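# Hang a picture by its wire on two hooks

## Task

Lift the picture and set the wire on its back over both wall hooks, so that it hangs upright, with its face pointing outward and level. Lower it on gently: if it drops onto the hooks, the task counts as failed. Nothing may fall off the table or be left resting off it.

## Robot and tools

Robot: two arms, left_arm and right_arm, each ending in a two-finger gripper. In the scene frame the origin sits at table-top height midway between the nominal arm bases. +x points out over the table, +z points up, and left_arm is on the +y side (image left and right do not follow these names). Calibrated bases: left_arm at (-0.003, +0.305, 0) m, right_arm at (-0.023, -0.317, 0) m, both nearly unrotated. A camera stand stands behind the arms. A gripper's fingers point along its own +z axis and close along its own y axis. The reported position is the point between the finger pads, just behind the tips.

Motion numbers. Every command row has 14 numbers, each in [-1, 1]. The first 7 are left_arm's dx, dy, dz, rx, ry, rz, opening, and the last 7 are right_arm's in the same order. Always send all 14, even when only one arm should move. The first six numbers per arm are an offset, not a pose. They are measured from that arm's Hand target as it stood when the action or move began, along that Hand target's own axes. A value of 1.0 equals 0.6 m of travel or 180 degrees of turn. rx, ry, rz form one rotation vector. Sending the same offset twice moves the arm twice. Six zeros re-request the current Hand target. Opening is absolute, not an offset: +1 is fully open (about 87 mm between pads), +0.5 about 69 mm, 0 about 43 mm, -0.5 about 18 mm, -1 shut. A 0 in an opening slot is a real command, so repeat the present opening for any gripper you want unchanged.

execute_actions: argument actions is a list of actions. Each action is a table of up to 15 rows, one per 1/30 s step. A shorter table keeps its final row for the remaining steps. Every row in an action counts from the same start pose. Optional cameras lists camera names, ["all"] or []. An empty actions list returns the state plus all images.

move: target is one 14-number row or a list of up to 15 rows. Every row counts from the same starting Hand targets, not from the previous row. The grippers follow straight paths. speed is in m/s, 0.002 to 2.9, default 0.25; turning is capped at twice that in rad/s. You can give one speed per target. blend (m) rounds the corners of a list; 0 means stopping at each point. opening_speed (per second on the -1 to +1 scale, at least 0.2) makes the fingers change gradually. blocking=false returns after about 0.5 s while the move continues. A move lasts at most 10 s. Paths do not avoid obstacles or the other arm.

wait: seconds from 0 to 10; the arms hold their last command. stop: brakes a running move. zoom_image: camera (cam_head_left, cam_head_right, cam_left_wrist, cam_right_wrist) and region [x0, y0, x1, y1] in pixels from the top-left, at most 504 by 504. Head cameras are 504x504 and wrist cameras 896x504. Only a camera from the latest images can be zoomed. finished_scene: scene (1 or 2). It cannot be reversed, and the goal must hold with the robot let go.

Results: end_effector_position (m) and end_effector_quat_wxyz are in the scene frame. Hand target is the last commanded pose after clipping; the next offsets start from it. grip_measured reads the finger motor on the same scale as opening. Joint positions end with the gripper on a 0 (closed) to 1 (open) scale. Joint torques follow Joint positions order; positive is toward a larger joint value, and numbers 1 to 3 wrap at ±28 N m. Tool commands shows current commands. Motor temperatures appear; MOTOR HOT shows at 75 °C. At 90 °C a fault folds that arm away for the rest of the scene, and at 100 °C it collapses. A move adds a move: line such as done, off_target, moving, held or fault. limits=paced means the pose sent was clipped; limits=held means steps were withheld. done means at rest within 10 mm and 2 degrees; it says nothing about contact.

Behaviour to expect: the commanded orientation is clipped to within 40 degrees of the measured one per step. Friction and gravity leave the gripper short, low or tilted, worse when stretched out. Check the pose after each motion, correct any tilt, and send the remaining gap as a further offset. Tiny moves may fail or go sideways. An arm that hits something keeps pushing until you command it back past the gripper. Faster moves overshoot and strike harder.

Gripping: after the fingers touch the frame, command an opening about 0.04 below the grip_measured reading for a firm hold, less below for a lighter one. Readings can be off by about 1 mm.

Avoid: dropping or releasing the picture while it moves, or letting it fall onto the hooks. Do not slam into the wall, hooks or table. Keep the grippers, wrist cameras and fingers of the two arms from touching, and never close one gripper on the other. Avoid strain on camera cables. Do not route a path near an arm's own base; go around it. Avoid long stretched holds that heat motors. Joint limits (rad): waist -2.618 to 3.054, shoulder 0 to 3.142, elbow 0 to 3.142 (straight at 2.901), wrist pitch and yaw ±1.571, wrist roll ±2.094.

Each tool is called as a command line: name --argument value for each argument, lists and objects as JSON in quotes; but a table of rows of numbers goes row by row, as --pt "numbers of a row", without its own name.

## Session

execute_actions --actions '[]'

Scene clock: 0.00 s.
left_arm: end_effector_position=(+0.3748, +0.3506, +0.0544) grip_measured=+1.000 end_effector_quat_wxyz=(+0.575, -0.101, +0.801, +0.136) | right_arm: end_effector_position=(+0.3418, -0.3444, +0.0298) grip_measured=+0.967 end_effector_quat_wxyz=(+0.544, +0.060, +0.835, -0.065)
Joint positions: left_arm=[-0.055 1.572 0.374 0.864 -0.393 -0.025 1] | right_arm=[-0.014 1.552 0.333 0.8 0.179 0.032 0.984]
Joint velocities: within noise
Joint torques (N m): no reading
Motor temperatures (°C): left_arm=[17 26 25 26 19 21 23] | right_arm=[21 22 21 25 20 18 20]
Heat: left arm: 26 °C; right arm: 25 °C.
Hand target: left_arm +0.3750, +0.3505, +0.0545; +0.573, -0.101, +0.802, +0.136 | right_arm +0.3447, -0.3443, +0.0342; +0.549, +0.060, +0.831, -0.064
Tool commands: left_gripper/opening=+1.0 right_gripper/opening=+1.0

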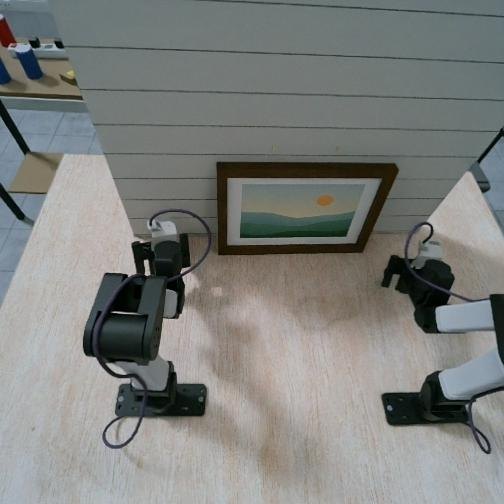

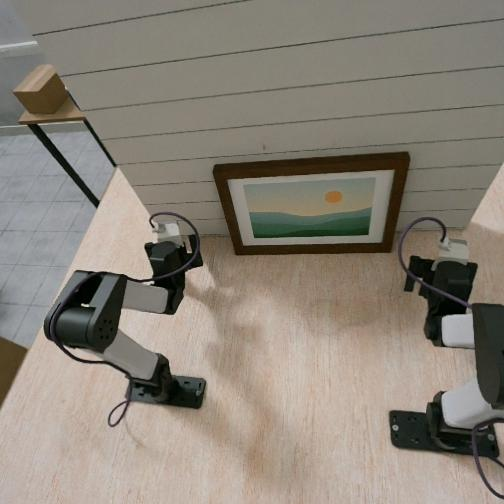

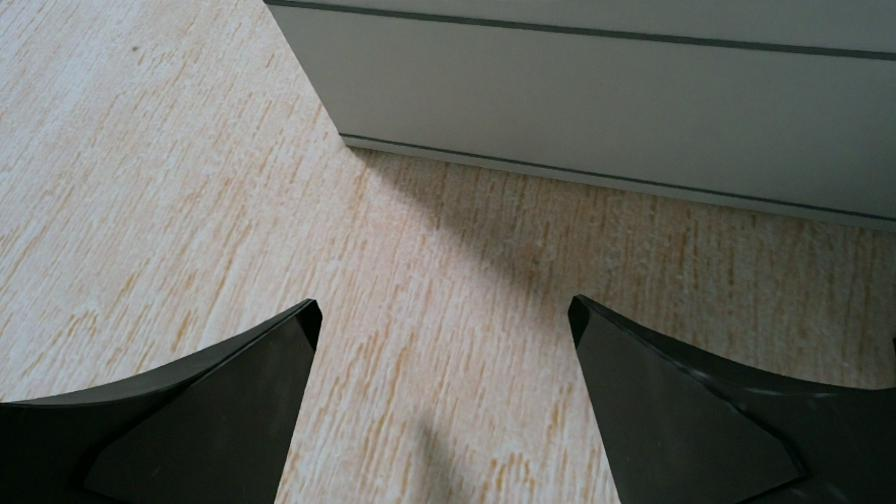

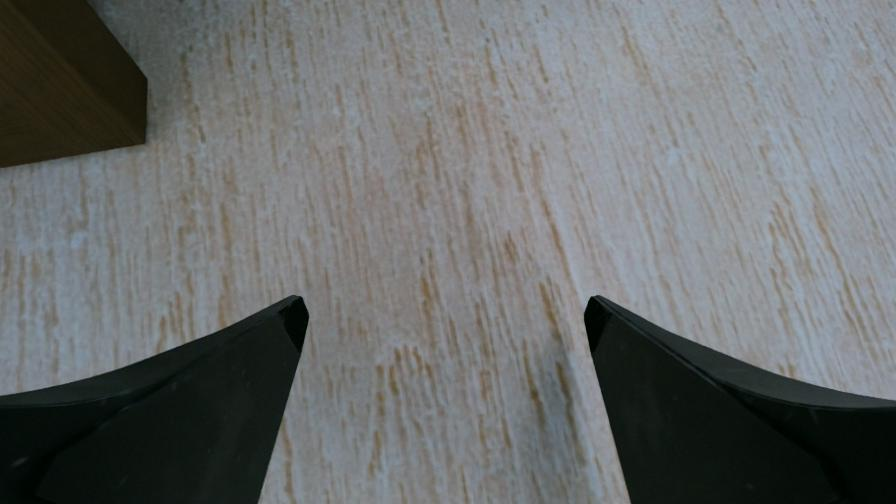

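zoom_image --camera "cam_head_left" --region '[190, 100, 420, 270]'

zoom_image --camera "cam_head_right" --region '[190, 100, 420, 270]'

zoom_image --camera "cam_head_left" --region '[250, 130, 360, 190]'

zoom_image --camera "cam_head_right" --region '[240, 120, 360, 190]'

zoom_image --camera "cam_head_left" --region '[80, 180, 504, 504]'

zoom_image --camera "cam_head_right" --region '[40, 180, 504, 504]'

Scaled by 2.191 from the camera's 504x504 image, which has a finer 720x720 frame.

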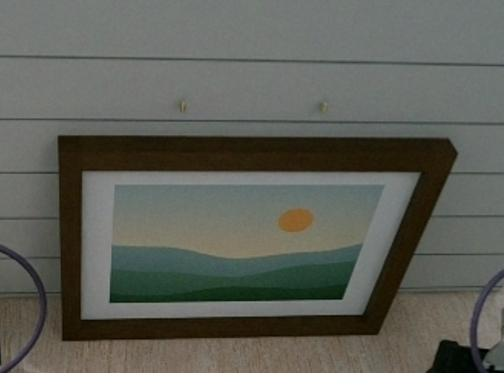

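Scaled by 2.191 from the camera's 504x504 image, which has a finer 720x720 frame.

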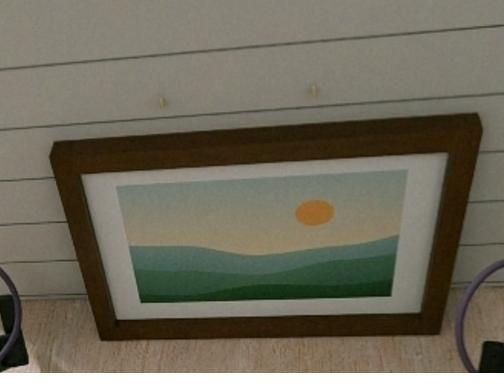

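Scaled by 4.582 from the camera's 504x504 image, which has a finer 720x720 frame.

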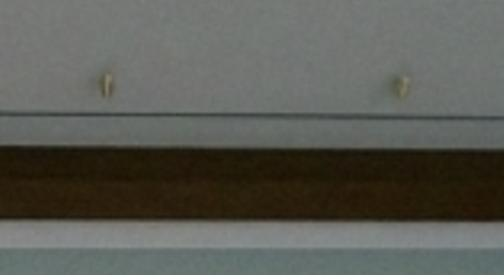

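Scaled by 4.200 from the camera's 504x504 image, which has a finer 720x720 frame.

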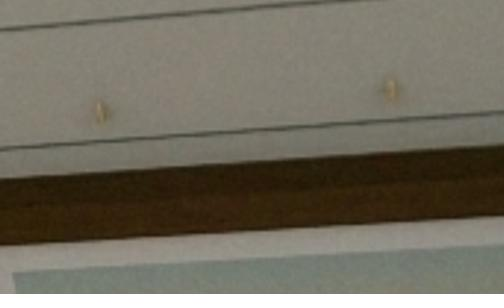

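Scaled by 1.189 from the camera's 504x504 image, which has a finer 720x720 frame.

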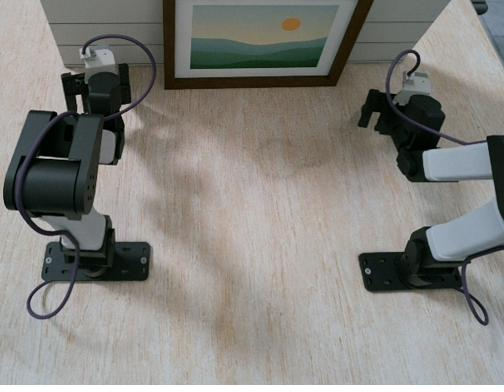

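Scaled by 1.086 from the camera's 504x504 image, which has a finer 720x720 frame.

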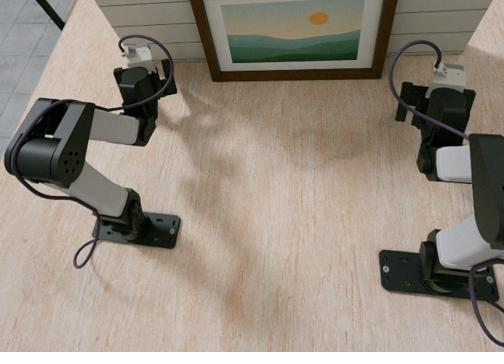

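move --target '[-0.348,-0.25,-0.45,0.108,-0.104,-0.016,1,-0.365,0.322,-0.3925,-0.057,-0.129,0.002,1]' --cameras '["all"]'

Scene clock: 4.20 s.
left_arm: end_effector_position=(+0.2494, +0.1211, +0.3143) grip_measured=+1.000 end_effector_quat_wxyz=(+0.706, +0.004, +0.708, -0.002) | right_arm: end_effector_position=(+0.2494, -0.1219, +0.3104) grip_measured=+0.967 end_effector_quat_wxyz=(+0.703, -0.011, +0.711, -0.005)
Joint positions: left_arm=[-1.17 0.981 0.837 0.136 -1.161 -0.004 1] | right_arm=[1.087 1.062 0.87 0.165 1.098 0.001 0.984]
Joint torques (N m): left_arm=[-0.35 -1.16 10.17 1.54 -0.3 0.1] | right_arm=[0.87 -2.52 8.66 1.69 0.17 0.1]
Heat: left arm: 27 °C; right arm: 25 °C.
Hand target: left_arm +0.2495, +0.1200, +0.3191; +0.707, +0.000, +0.707, +0.000 | right_arm +0.2497, -0.1200, +0.3194; +0.708, +0.000, +0.706, +0.001
Off the commanded pose: left_arm 0.005 m, 1 deg | right_arm 0.009 m, 2 deg.
move: done

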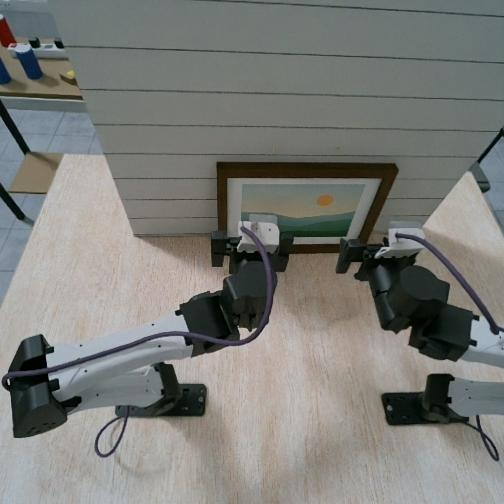

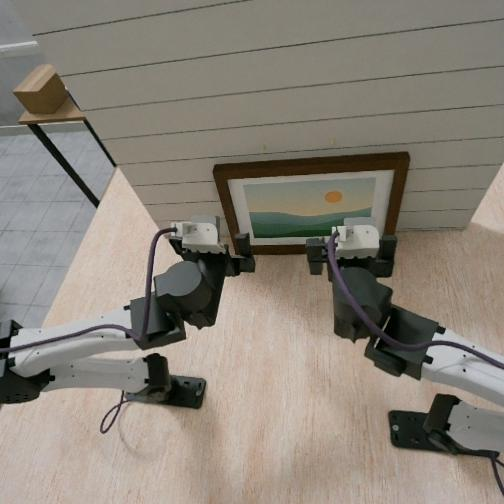

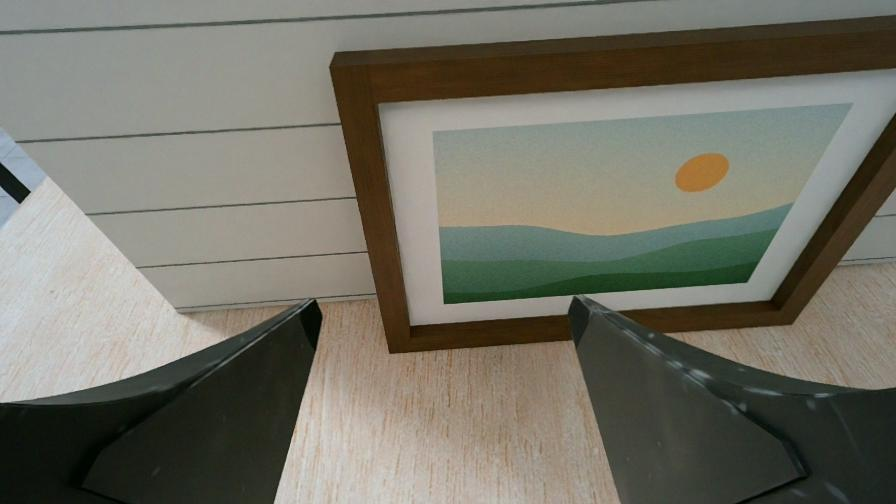

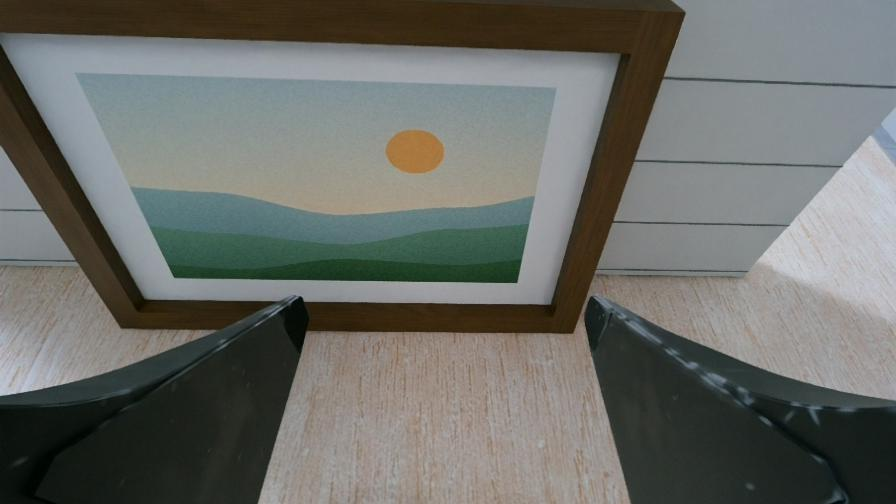

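zoom_image --camera "cam_right_wrist" --region '[500, 0, 720, 130]'

zoom_image --camera "cam_right_wrist" --region '[480, 200, 680, 350]'

zoom_image --camera "cam_left_wrist" --region '[300, 30, 520, 370]'

Scaled by 2.291 from the camera's 896x504 image, which has a finer 1280x720 frame.

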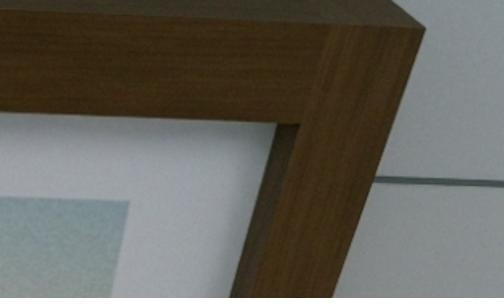

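Scaled by 2.520 from the camera's 896x504 image, which has a finer 1280x720 frame.

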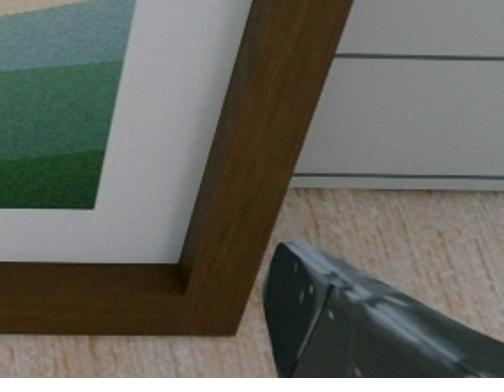

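Scaled by 1.482 from the camera's 896x504 image, which has a finer 1280x720 frame.

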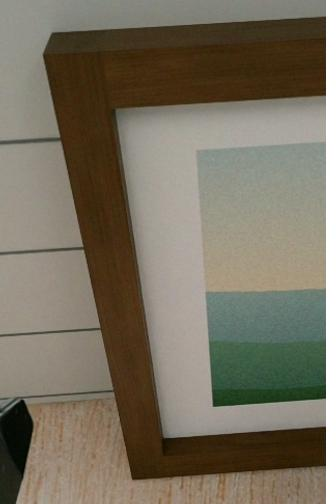

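move --target '[0,0,0,0,-0.2,0,1,0,0,0,0,-0.2,0,1]' --cameras '["cam_left_wrist","cam_right_wrist"]'

Scene clock: 8.03 s.
left_arm: end_effector_position=(+0.2529, +0.1129, +0.3094) grip_measured=+1.000 end_effector_quat_wxyz=(+0.844, +0.076, +0.531, -0.015) | right_arm: end_effector_position=(+0.2533, -0.1119, +0.3040) grip_measured=+0.967 end_effector_quat_wxyz=(+0.840, -0.076, +0.537, +0.009)
Joint positions: left_arm=[-1.124 1.161 0.377 1.473 -0.838 0.674 1] | right_arm=[1.05 1.262 0.435 1.467 0.811 -0.624 0.984]
Joint torques (N m): left_arm=[0.69 -3.08 5.74 1.89 0.27 0.01] | right_arm=[-0.31 -4.1 5.15 2.01 -0.28 0.12]
Heat: left arm: 27 °C; right arm: 26 °C.
Hand target: left_arm +0.2495, +0.1200, +0.3191; +0.891, +0.001, +0.454, +0.000 | right_arm +0.2497, -0.1199, +0.3194; +0.892, +0.000, +0.453, +0.001
Off the commanded pose: left_arm 0.013 m, 14 deg | right_arm 0.018 m, 14 deg.
joint sent to its limit (left arm) — joint 4 (wrist pitch), upper limit. The joint targets are off in orientation, not in position.
joint sent to its limit (right arm) — joint 4 (wrist pitch), upper limit. The joint targets are off in orientation, not in position.
move: off_target (left_arm, right_arm)
Images, in order (width x height): cam_left_wrist 896x504, cam_right_wrist 896x504.

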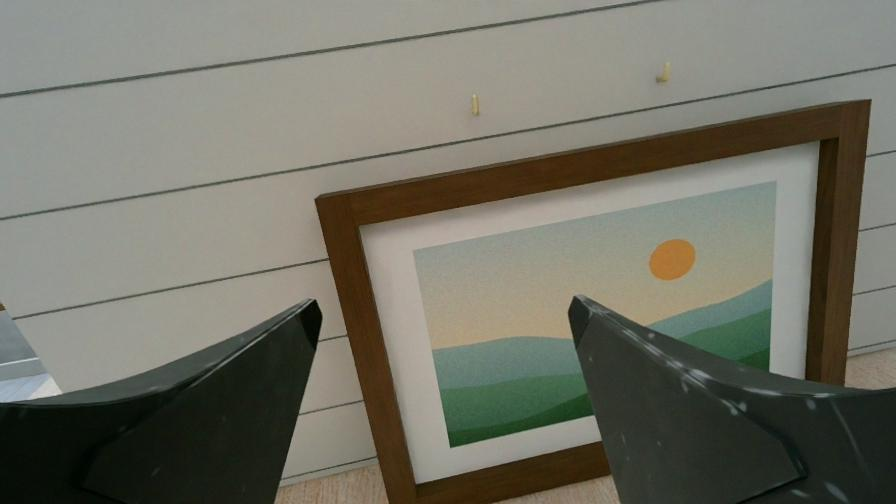

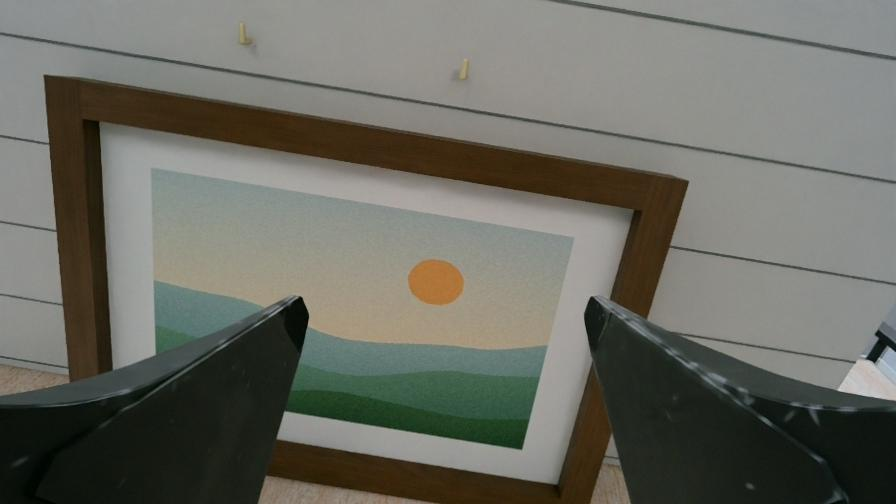

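move --target '[0.223,0.117,-0.059,0,0.2,0,1,0.223,-0.183,-0.059,0,0.2,0,1]' --cameras '["all"]'

Scene clock: 11.33 s.
left_arm: end_effector_position=(+0.2971, +0.1929, +0.1793) grip_measured=+1.000 end_effector_quat_wxyz=(+0.701, +0.009, +0.713, +0.014) | right_arm: end_effector_position=(+0.2975, -0.2319, +0.1777) grip_measured=+0.967 end_effector_quat_wxyz=(+0.699, -0.008, +0.715, -0.012)
Joint positions: left_arm=[-0.74 0.946 0.289 0.635 -0.746 0.018 1] | right_arm=[0.518 0.945 0.286 0.634 0.544 -0.016 0.984]
Joint torques (N m): left_arm=[0.65 -2.76 10.26 1.68 0.01 -0.1] | right_arm=[-0.18 -3.14 8.84 1.68 -0.12 0.26]
Heat: left arm: 28 °C; right arm: 26 °C.
Hand target: left_arm +0.2995, +0.1902, +0.1901; +0.707, +0.001, +0.707, +0.000 | right_arm +0.3004, -0.2296, +0.1906; +0.708, +0.000, +0.706, +0.001
Off the commanded pose: left_arm 0.011 m, 2 deg | right_arm 0.013 m, 2 deg.
move: off_target (left_arm, right_arm)

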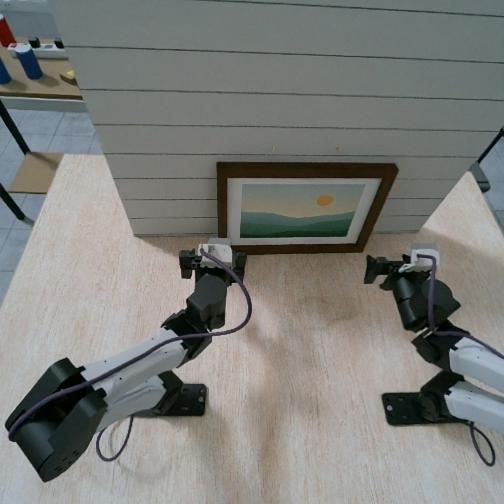

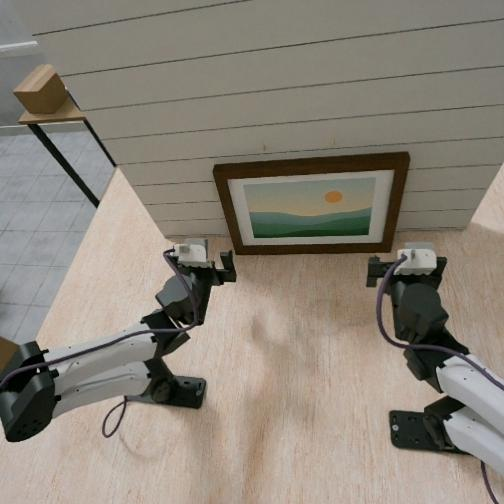

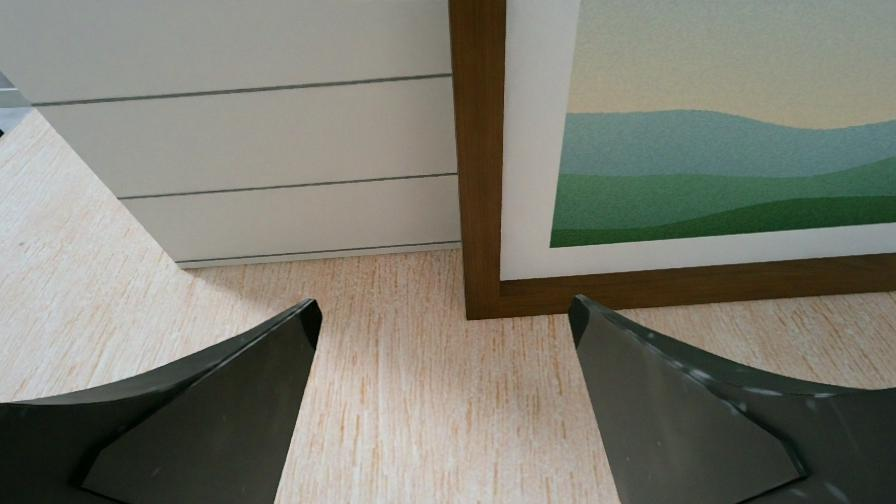

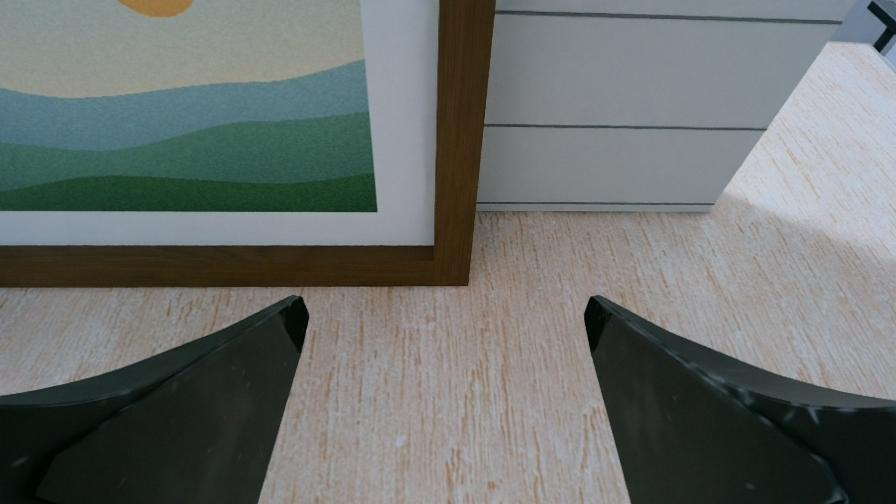

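move --target '[0,-0.037,0.1,0,0,0,1,0,-0.013,0.1,0,0,0,1]' --cameras '["all"]'

Scene clock: 13.07 s.
left_arm: end_effector_position=(+0.3540, +0.1725, +0.1835) grip_measured=+1.000 end_effector_quat_wxyz=(+0.702, +0.007, +0.712, +0.013) | right_arm: end_effector_position=(+0.3537, -0.2406, +0.1776) grip_measured=+0.967 end_effector_quat_wxyz=(+0.696, -0.007, +0.718, -0.012)
Joint positions: left_arm=[-0.638 1.266 0.455 0.791 -0.645 0.016 1] | right_arm=[0.35 1.221 0.421 0.766 0.377 -0.014 0.984]
Joint torques (N m): left_arm=[0.65 -2.99 9.73 1.93 0.03 -0.11] | right_arm=[-0.2 -3.32 8.59 1.99 -0.12 0.25]
Heat: left arm: 28 °C; right arm: 27 °C.
Hand target: left_arm +0.3595, +0.1680, +0.1900; +0.707, +0.001, +0.707, +0.000 | right_arm +0.3604, -0.2373, +0.1907; +0.708, +0.000, +0.706, +0.001
Off the commanded pose: left_arm 0.010 m, 2 deg | right_arm 0.015 m, 3 deg.
move: off_target (right_arm)

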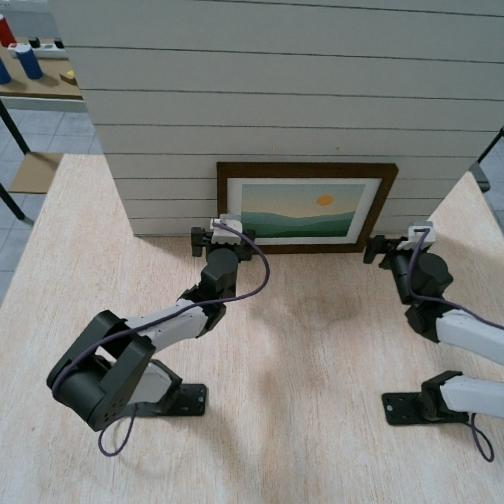

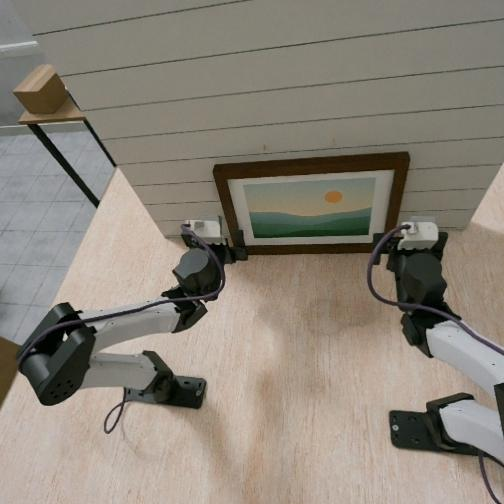

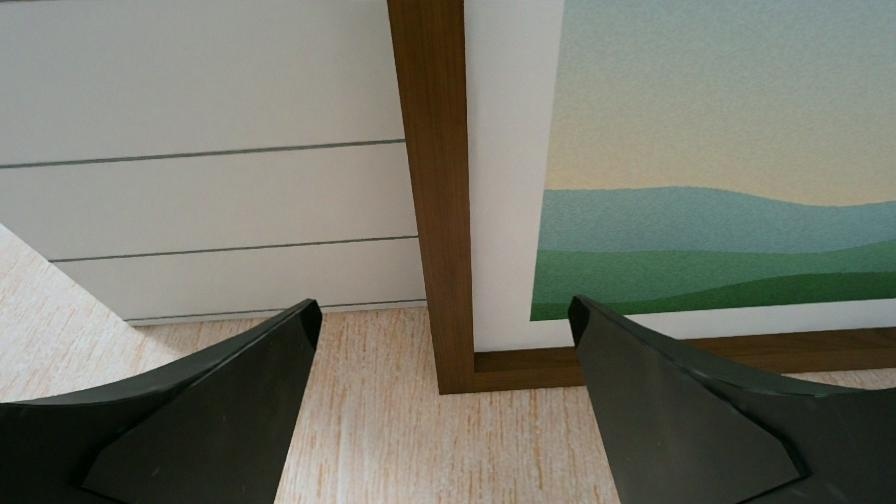

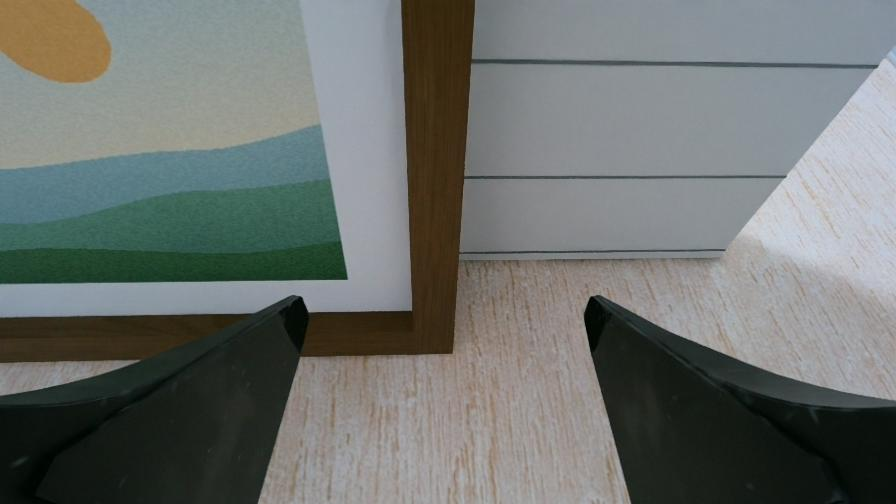

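move --target '[0,0.008,0.05,0,0,0,1,-0.008,0.006,0.05,0,0,0,1]' --speed 0.1 --cameras '["cam_left_wrist","cam_right_wrist"]'

Scene clock: 14.63 s.
left_arm: end_effector_position=(+0.3836, +0.1772, +0.1845) grip_measured=+1.000 end_effector_quat_wxyz=(+0.702, +0.006, +0.712, +0.012) | right_arm: end_effector_position=(+0.3835, -0.2358, +0.1834) grip_measured=+0.967 end_effector_quat_wxyz=(+0.696, -0.007, +0.718, -0.011)
Joint positions: left_arm=[-0.552 1.367 0.528 0.822 -0.56 0.016 1] | right_arm=[0.323 1.347 0.528 0.787 0.348 -0.014 0.984]
Joint torques (N m): left_arm=[0.59 -3.84 9.7 1.95 0.02 -0.12] | right_arm=[-0.28 -4.29 8.5 1.99 -0.11 0.24]
Heat: left arm: 28 °C; right arm: 27 °C.
Hand target: left_arm +0.3895, +0.1728, +0.1900; +0.707, +0.001, +0.707, +0.000 | right_arm +0.3904, -0.2335, +0.1956; +0.708, +0.000, +0.706, +0.001
Off the commanded pose: left_arm 0.009 m, 2 deg | right_arm 0.014 m, 2 deg.
move: off_target (right_arm)
Images, in order (width x height): cam_left_wrist 896x504, cam_right_wrist 896x504.

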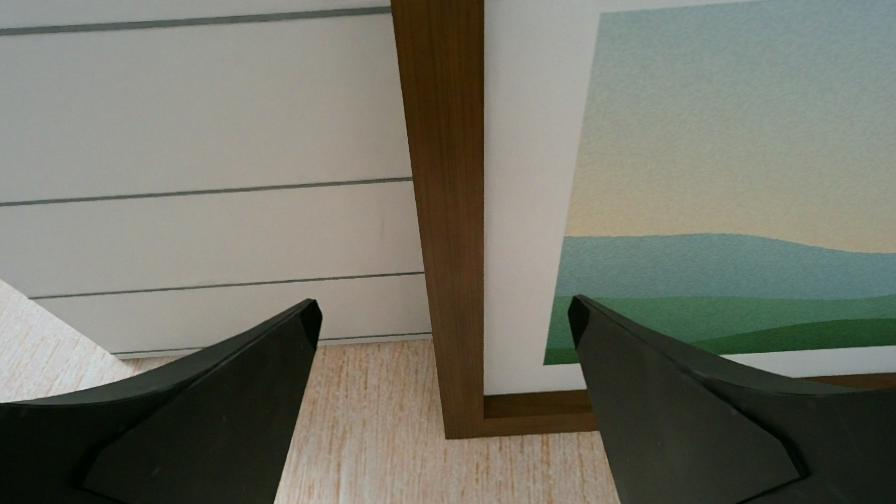

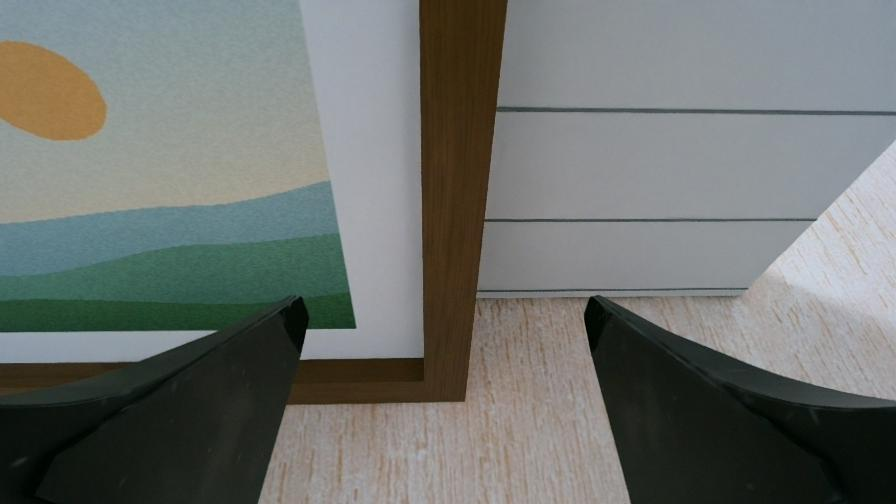

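move --target '[0,0,0.035,0,0,0,1,0,-0.004,0.035,0,0,0,1]' --speed 0.08 --cameras '["all"]'

zoom_image --camera "cam_head_left" --region '[170, 150, 270, 270]'

zoom_image --camera "cam_head_right" --region '[350, 150, 470, 270]'

Scene clock: 16.07 s.
left_arm: end_effector_position=(+0.4043, +0.1768, +0.1853) grip_measured=+1.000 end_effector_quat_wxyz=(+0.702, +0.005, +0.712, +0.012) | right_arm: end_effector_position=(+0.4043, -0.2382, +0.1837) grip_measured=+0.967 end_effector_quat_wxyz=(+0.696, -0.006, +0.718, -0.011)
Joint positions: left_arm=[-0.512 1.444 0.592 0.837 -0.521 0.016 1] | right_arm=[0.289 1.43 0.594 0.804 0.315 -0.014 0.984]
Joint torques (N m): left_arm=[0.62 -4.53 9.63 1.96 0.02 -0.11] | right_arm=[-0.2 -5.03 8.49 1.98 -0.09 0.23]
Heat: left arm: 28 °C; right arm: 27 °C.
Hand target: left_arm +0.4105, +0.1727, +0.1902; +0.707, +0.000, +0.707, +0.000 | right_arm +0.4114, -0.2360, +0.1957; +0.708, +0.000, +0.706, +0.001
Off the commanded pose: left_arm 0.009 m, 2 deg | right_arm 0.014 m, 3 deg.
move: off_target (right_arm)

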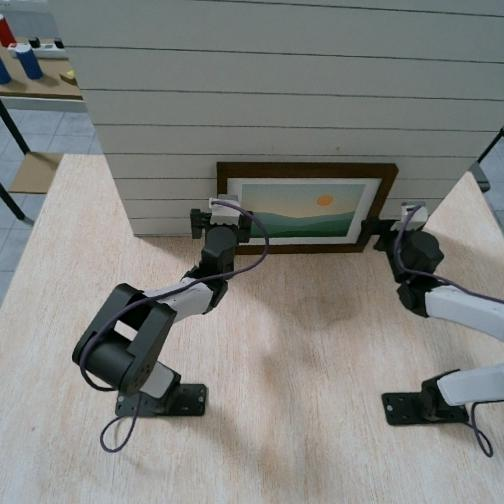

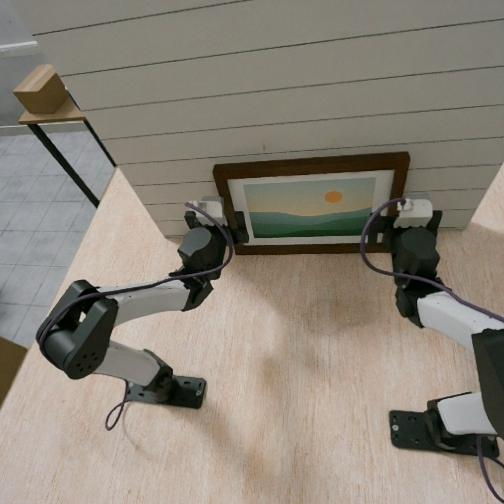

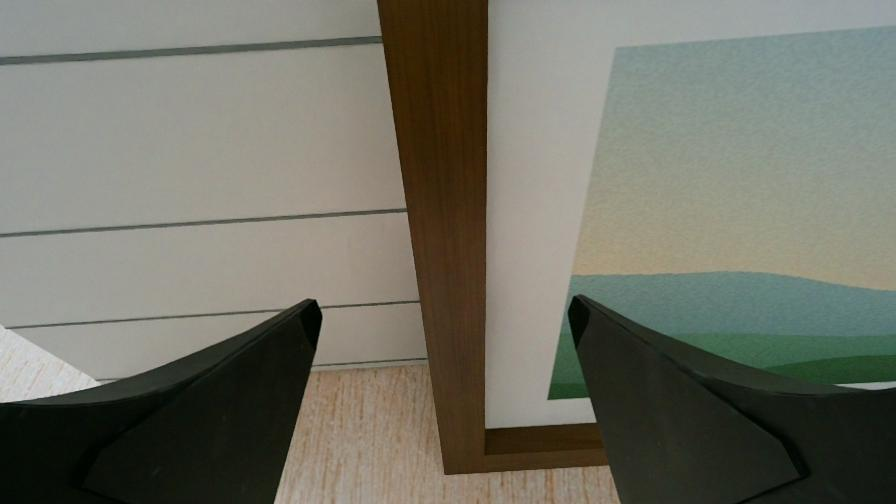

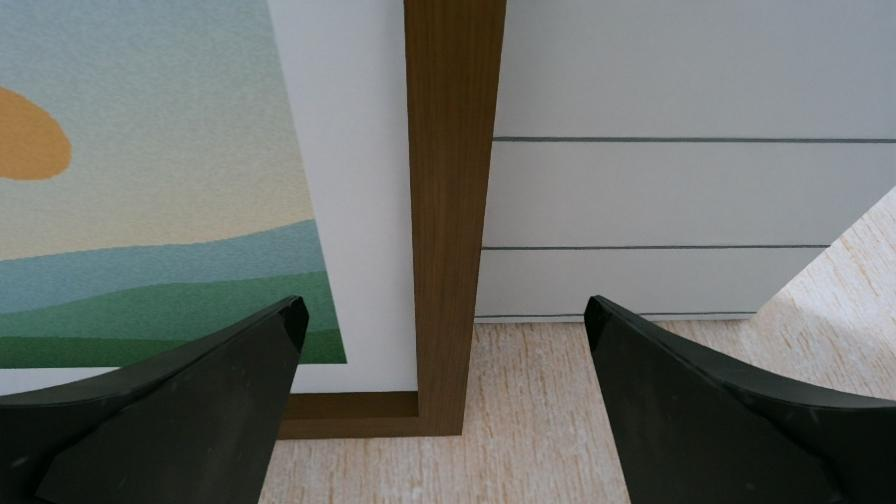

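Scaled by 4.200 from the camera's 504x504 image, which has a finer 720x720 frame.

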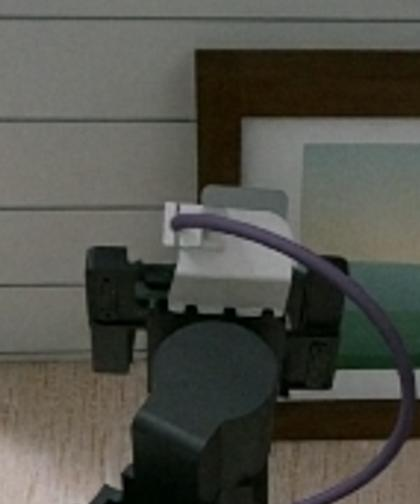

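Scaled by 4.200 from the camera's 504x504 image, which has a finer 720x720 frame.

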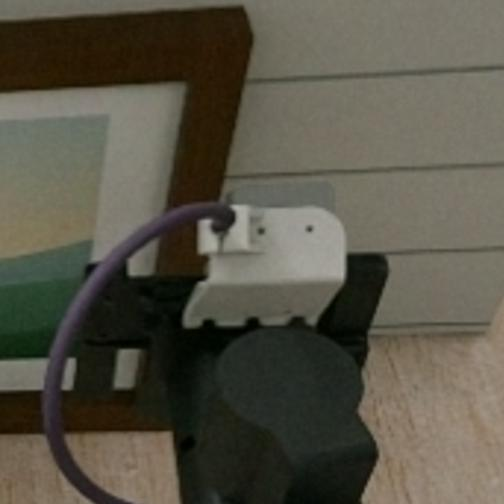

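move --target '[0,0,0.03,0,0,0,1,0,0,0.03,0,0,0,1]' --speed 0.06 --cameras '["cam_left_wrist","cam_right_wrist"]'

zoom_image --camera "cam_right_wrist" --region '[200, 250, 500, 500]'

Scene clock: 17.23 s.
left_arm: end_effector_position=(+0.4222, +0.1765, +0.1860) grip_measured=+1.000 end_effector_quat_wxyz=(+0.702, +0.005, +0.712, +0.011) | right_arm: end_effector_position=(+0.4222, -0.2378, +0.1841) grip_measured=+0.967 end_effector_quat_wxyz=(+0.696, -0.006, +0.718, -0.010)
Joint positions: left_arm=[-0.482 1.507 0.649 0.843 -0.49 0.016 1] | right_arm=[0.27 1.5 0.655 0.812 0.296 -0.014 0.984]
Joint torques (N m): left_arm=[0.69 -5.14 9.65 1.96 0.02 -0.1] | right_arm=[-0.23 -5.63 8.44 2 -0.1 0.23]
Heat: left arm: 29 °C; right arm: 27 °C.
Hand target: left_arm +0.4286, +0.1728, +0.1901; +0.707, +0.000, +0.707, +0.000 | right_arm +0.4294, -0.2360, +0.1957; +0.708, +0.000, +0.706, +0.001
Off the commanded pose: left_arm 0.009 m, 2 deg | right_arm 0.014 m, 2 deg.
move: off_target (right_arm)
Images, in order (width x height): cam_left_wrist 896x504, cam_right_wrist 896x504.

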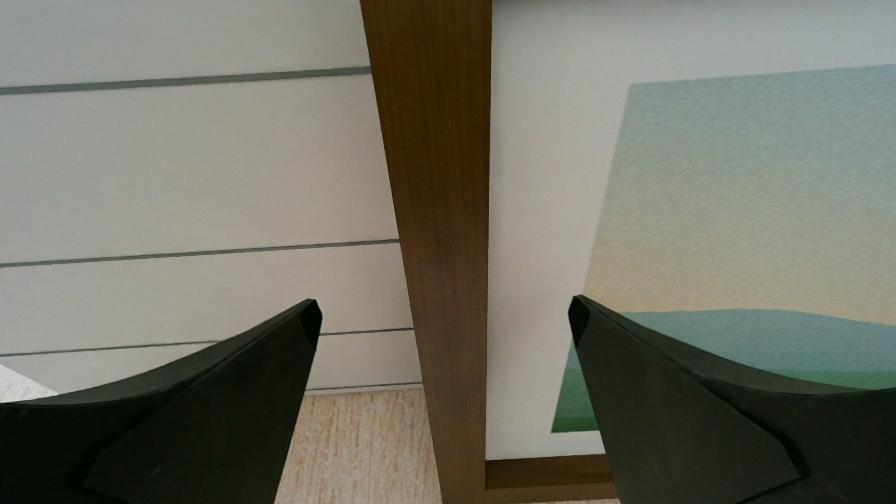

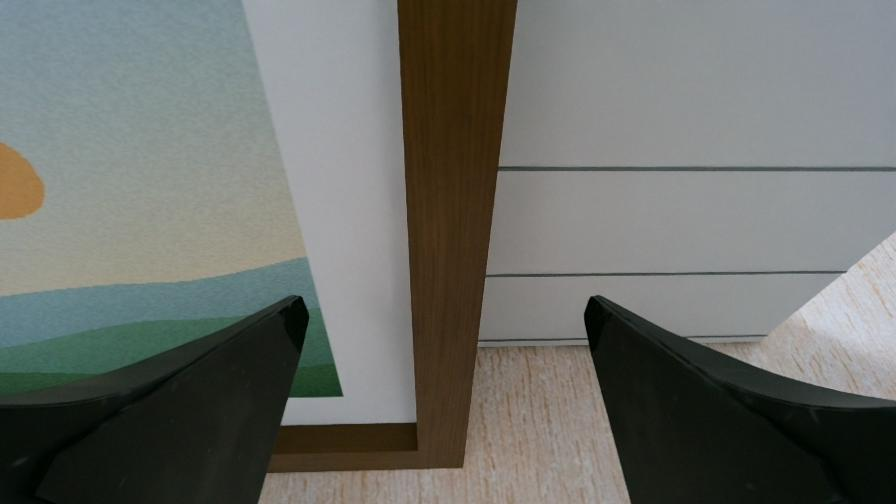

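Scaled by 1.680 from the camera's 896x504 image, which has a finer 1280x720 frame.

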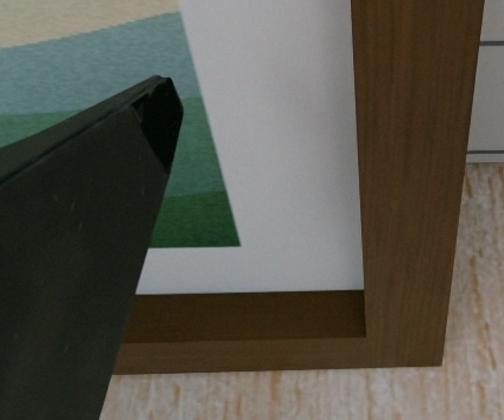

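move --target '[0,0,0.025,0,0,0,1,0,0,0.025,0,0,0,1]' --speed 0.04 --cameras '["all"]'

zoom_image --camera "cam_head_right" --region '[350, 150, 470, 270]'

Scene clock: 18.60 s.
left_arm: end_effector_position=(+0.4333, +0.1751, +0.1862) grip_measured=+1.000 end_effector_quat_wxyz=(+0.703, +0.006, +0.711, +0.009) | right_arm: end_effector_position=(+0.4372, -0.2376, +0.1844) grip_measured=+0.967 end_effector_quat_wxyz=(+0.696, -0.006, +0.718, -0.010)
Joint positions: left_arm=[-0.467 1.546 0.687 0.845 -0.47 0.016 1] | right_arm=[0.257 1.555 0.709 0.814 0.283 -0.014 0.984]
Joint torques (N m): left_arm=[1.33 -4.46 10.74 1.97 0.05 -0.1] | right_arm=[-0.23 -6.15 8.49 1.99 -0.13 0.24]
Heat: left arm: 29 °C; right arm: 27 °C.
Hand target: left_arm +0.4435, +0.1727, +0.1900; +0.707, +0.001, +0.707, +0.000 | right_arm +0.4444, -0.2359, +0.1958; +0.708, +0.000, +0.706, +0.001
Off the commanded pose: left_arm 0.011 m, 1 deg | right_arm 0.013 m, 2 deg.
move: off_target (left_arm, right_arm)

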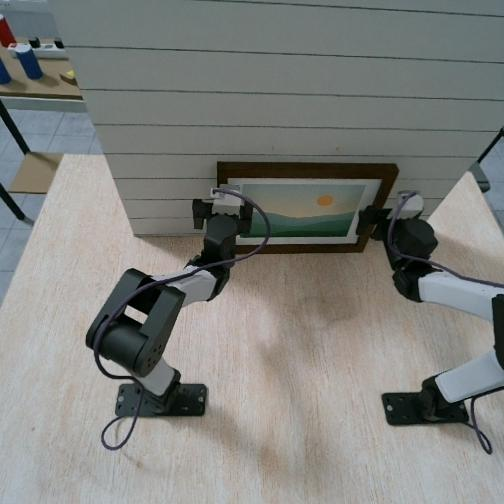

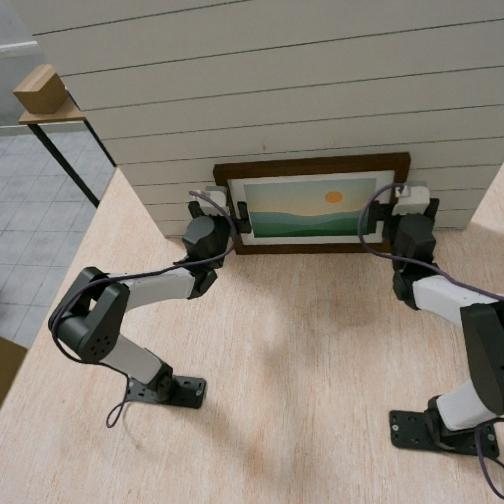

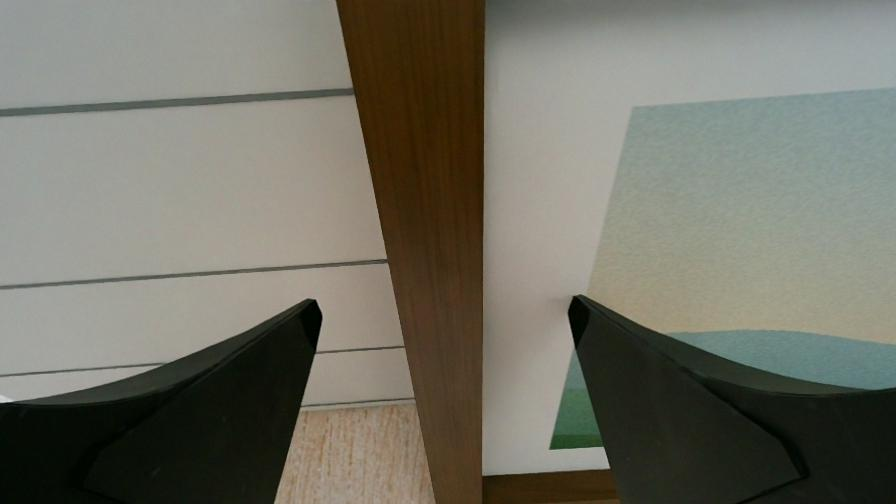

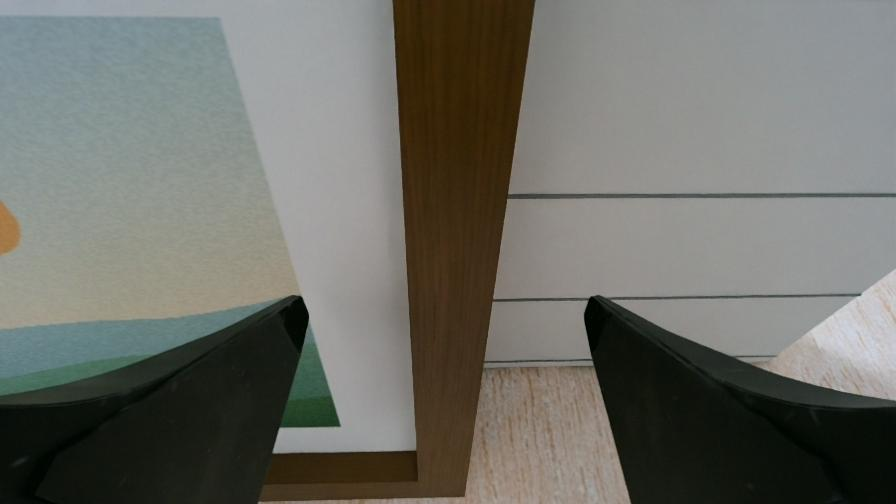

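Scaled by 4.200 from the camera's 504x504 image, which has a finer 720x720 frame.

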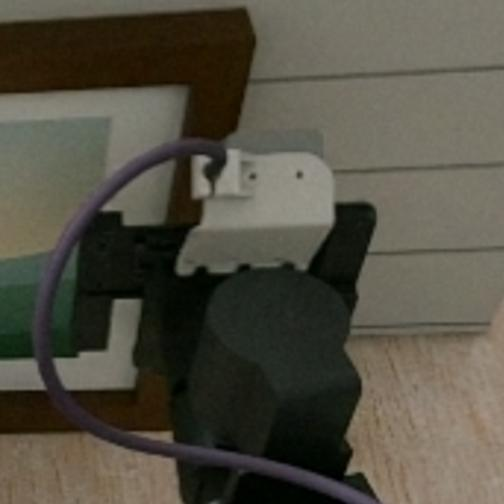

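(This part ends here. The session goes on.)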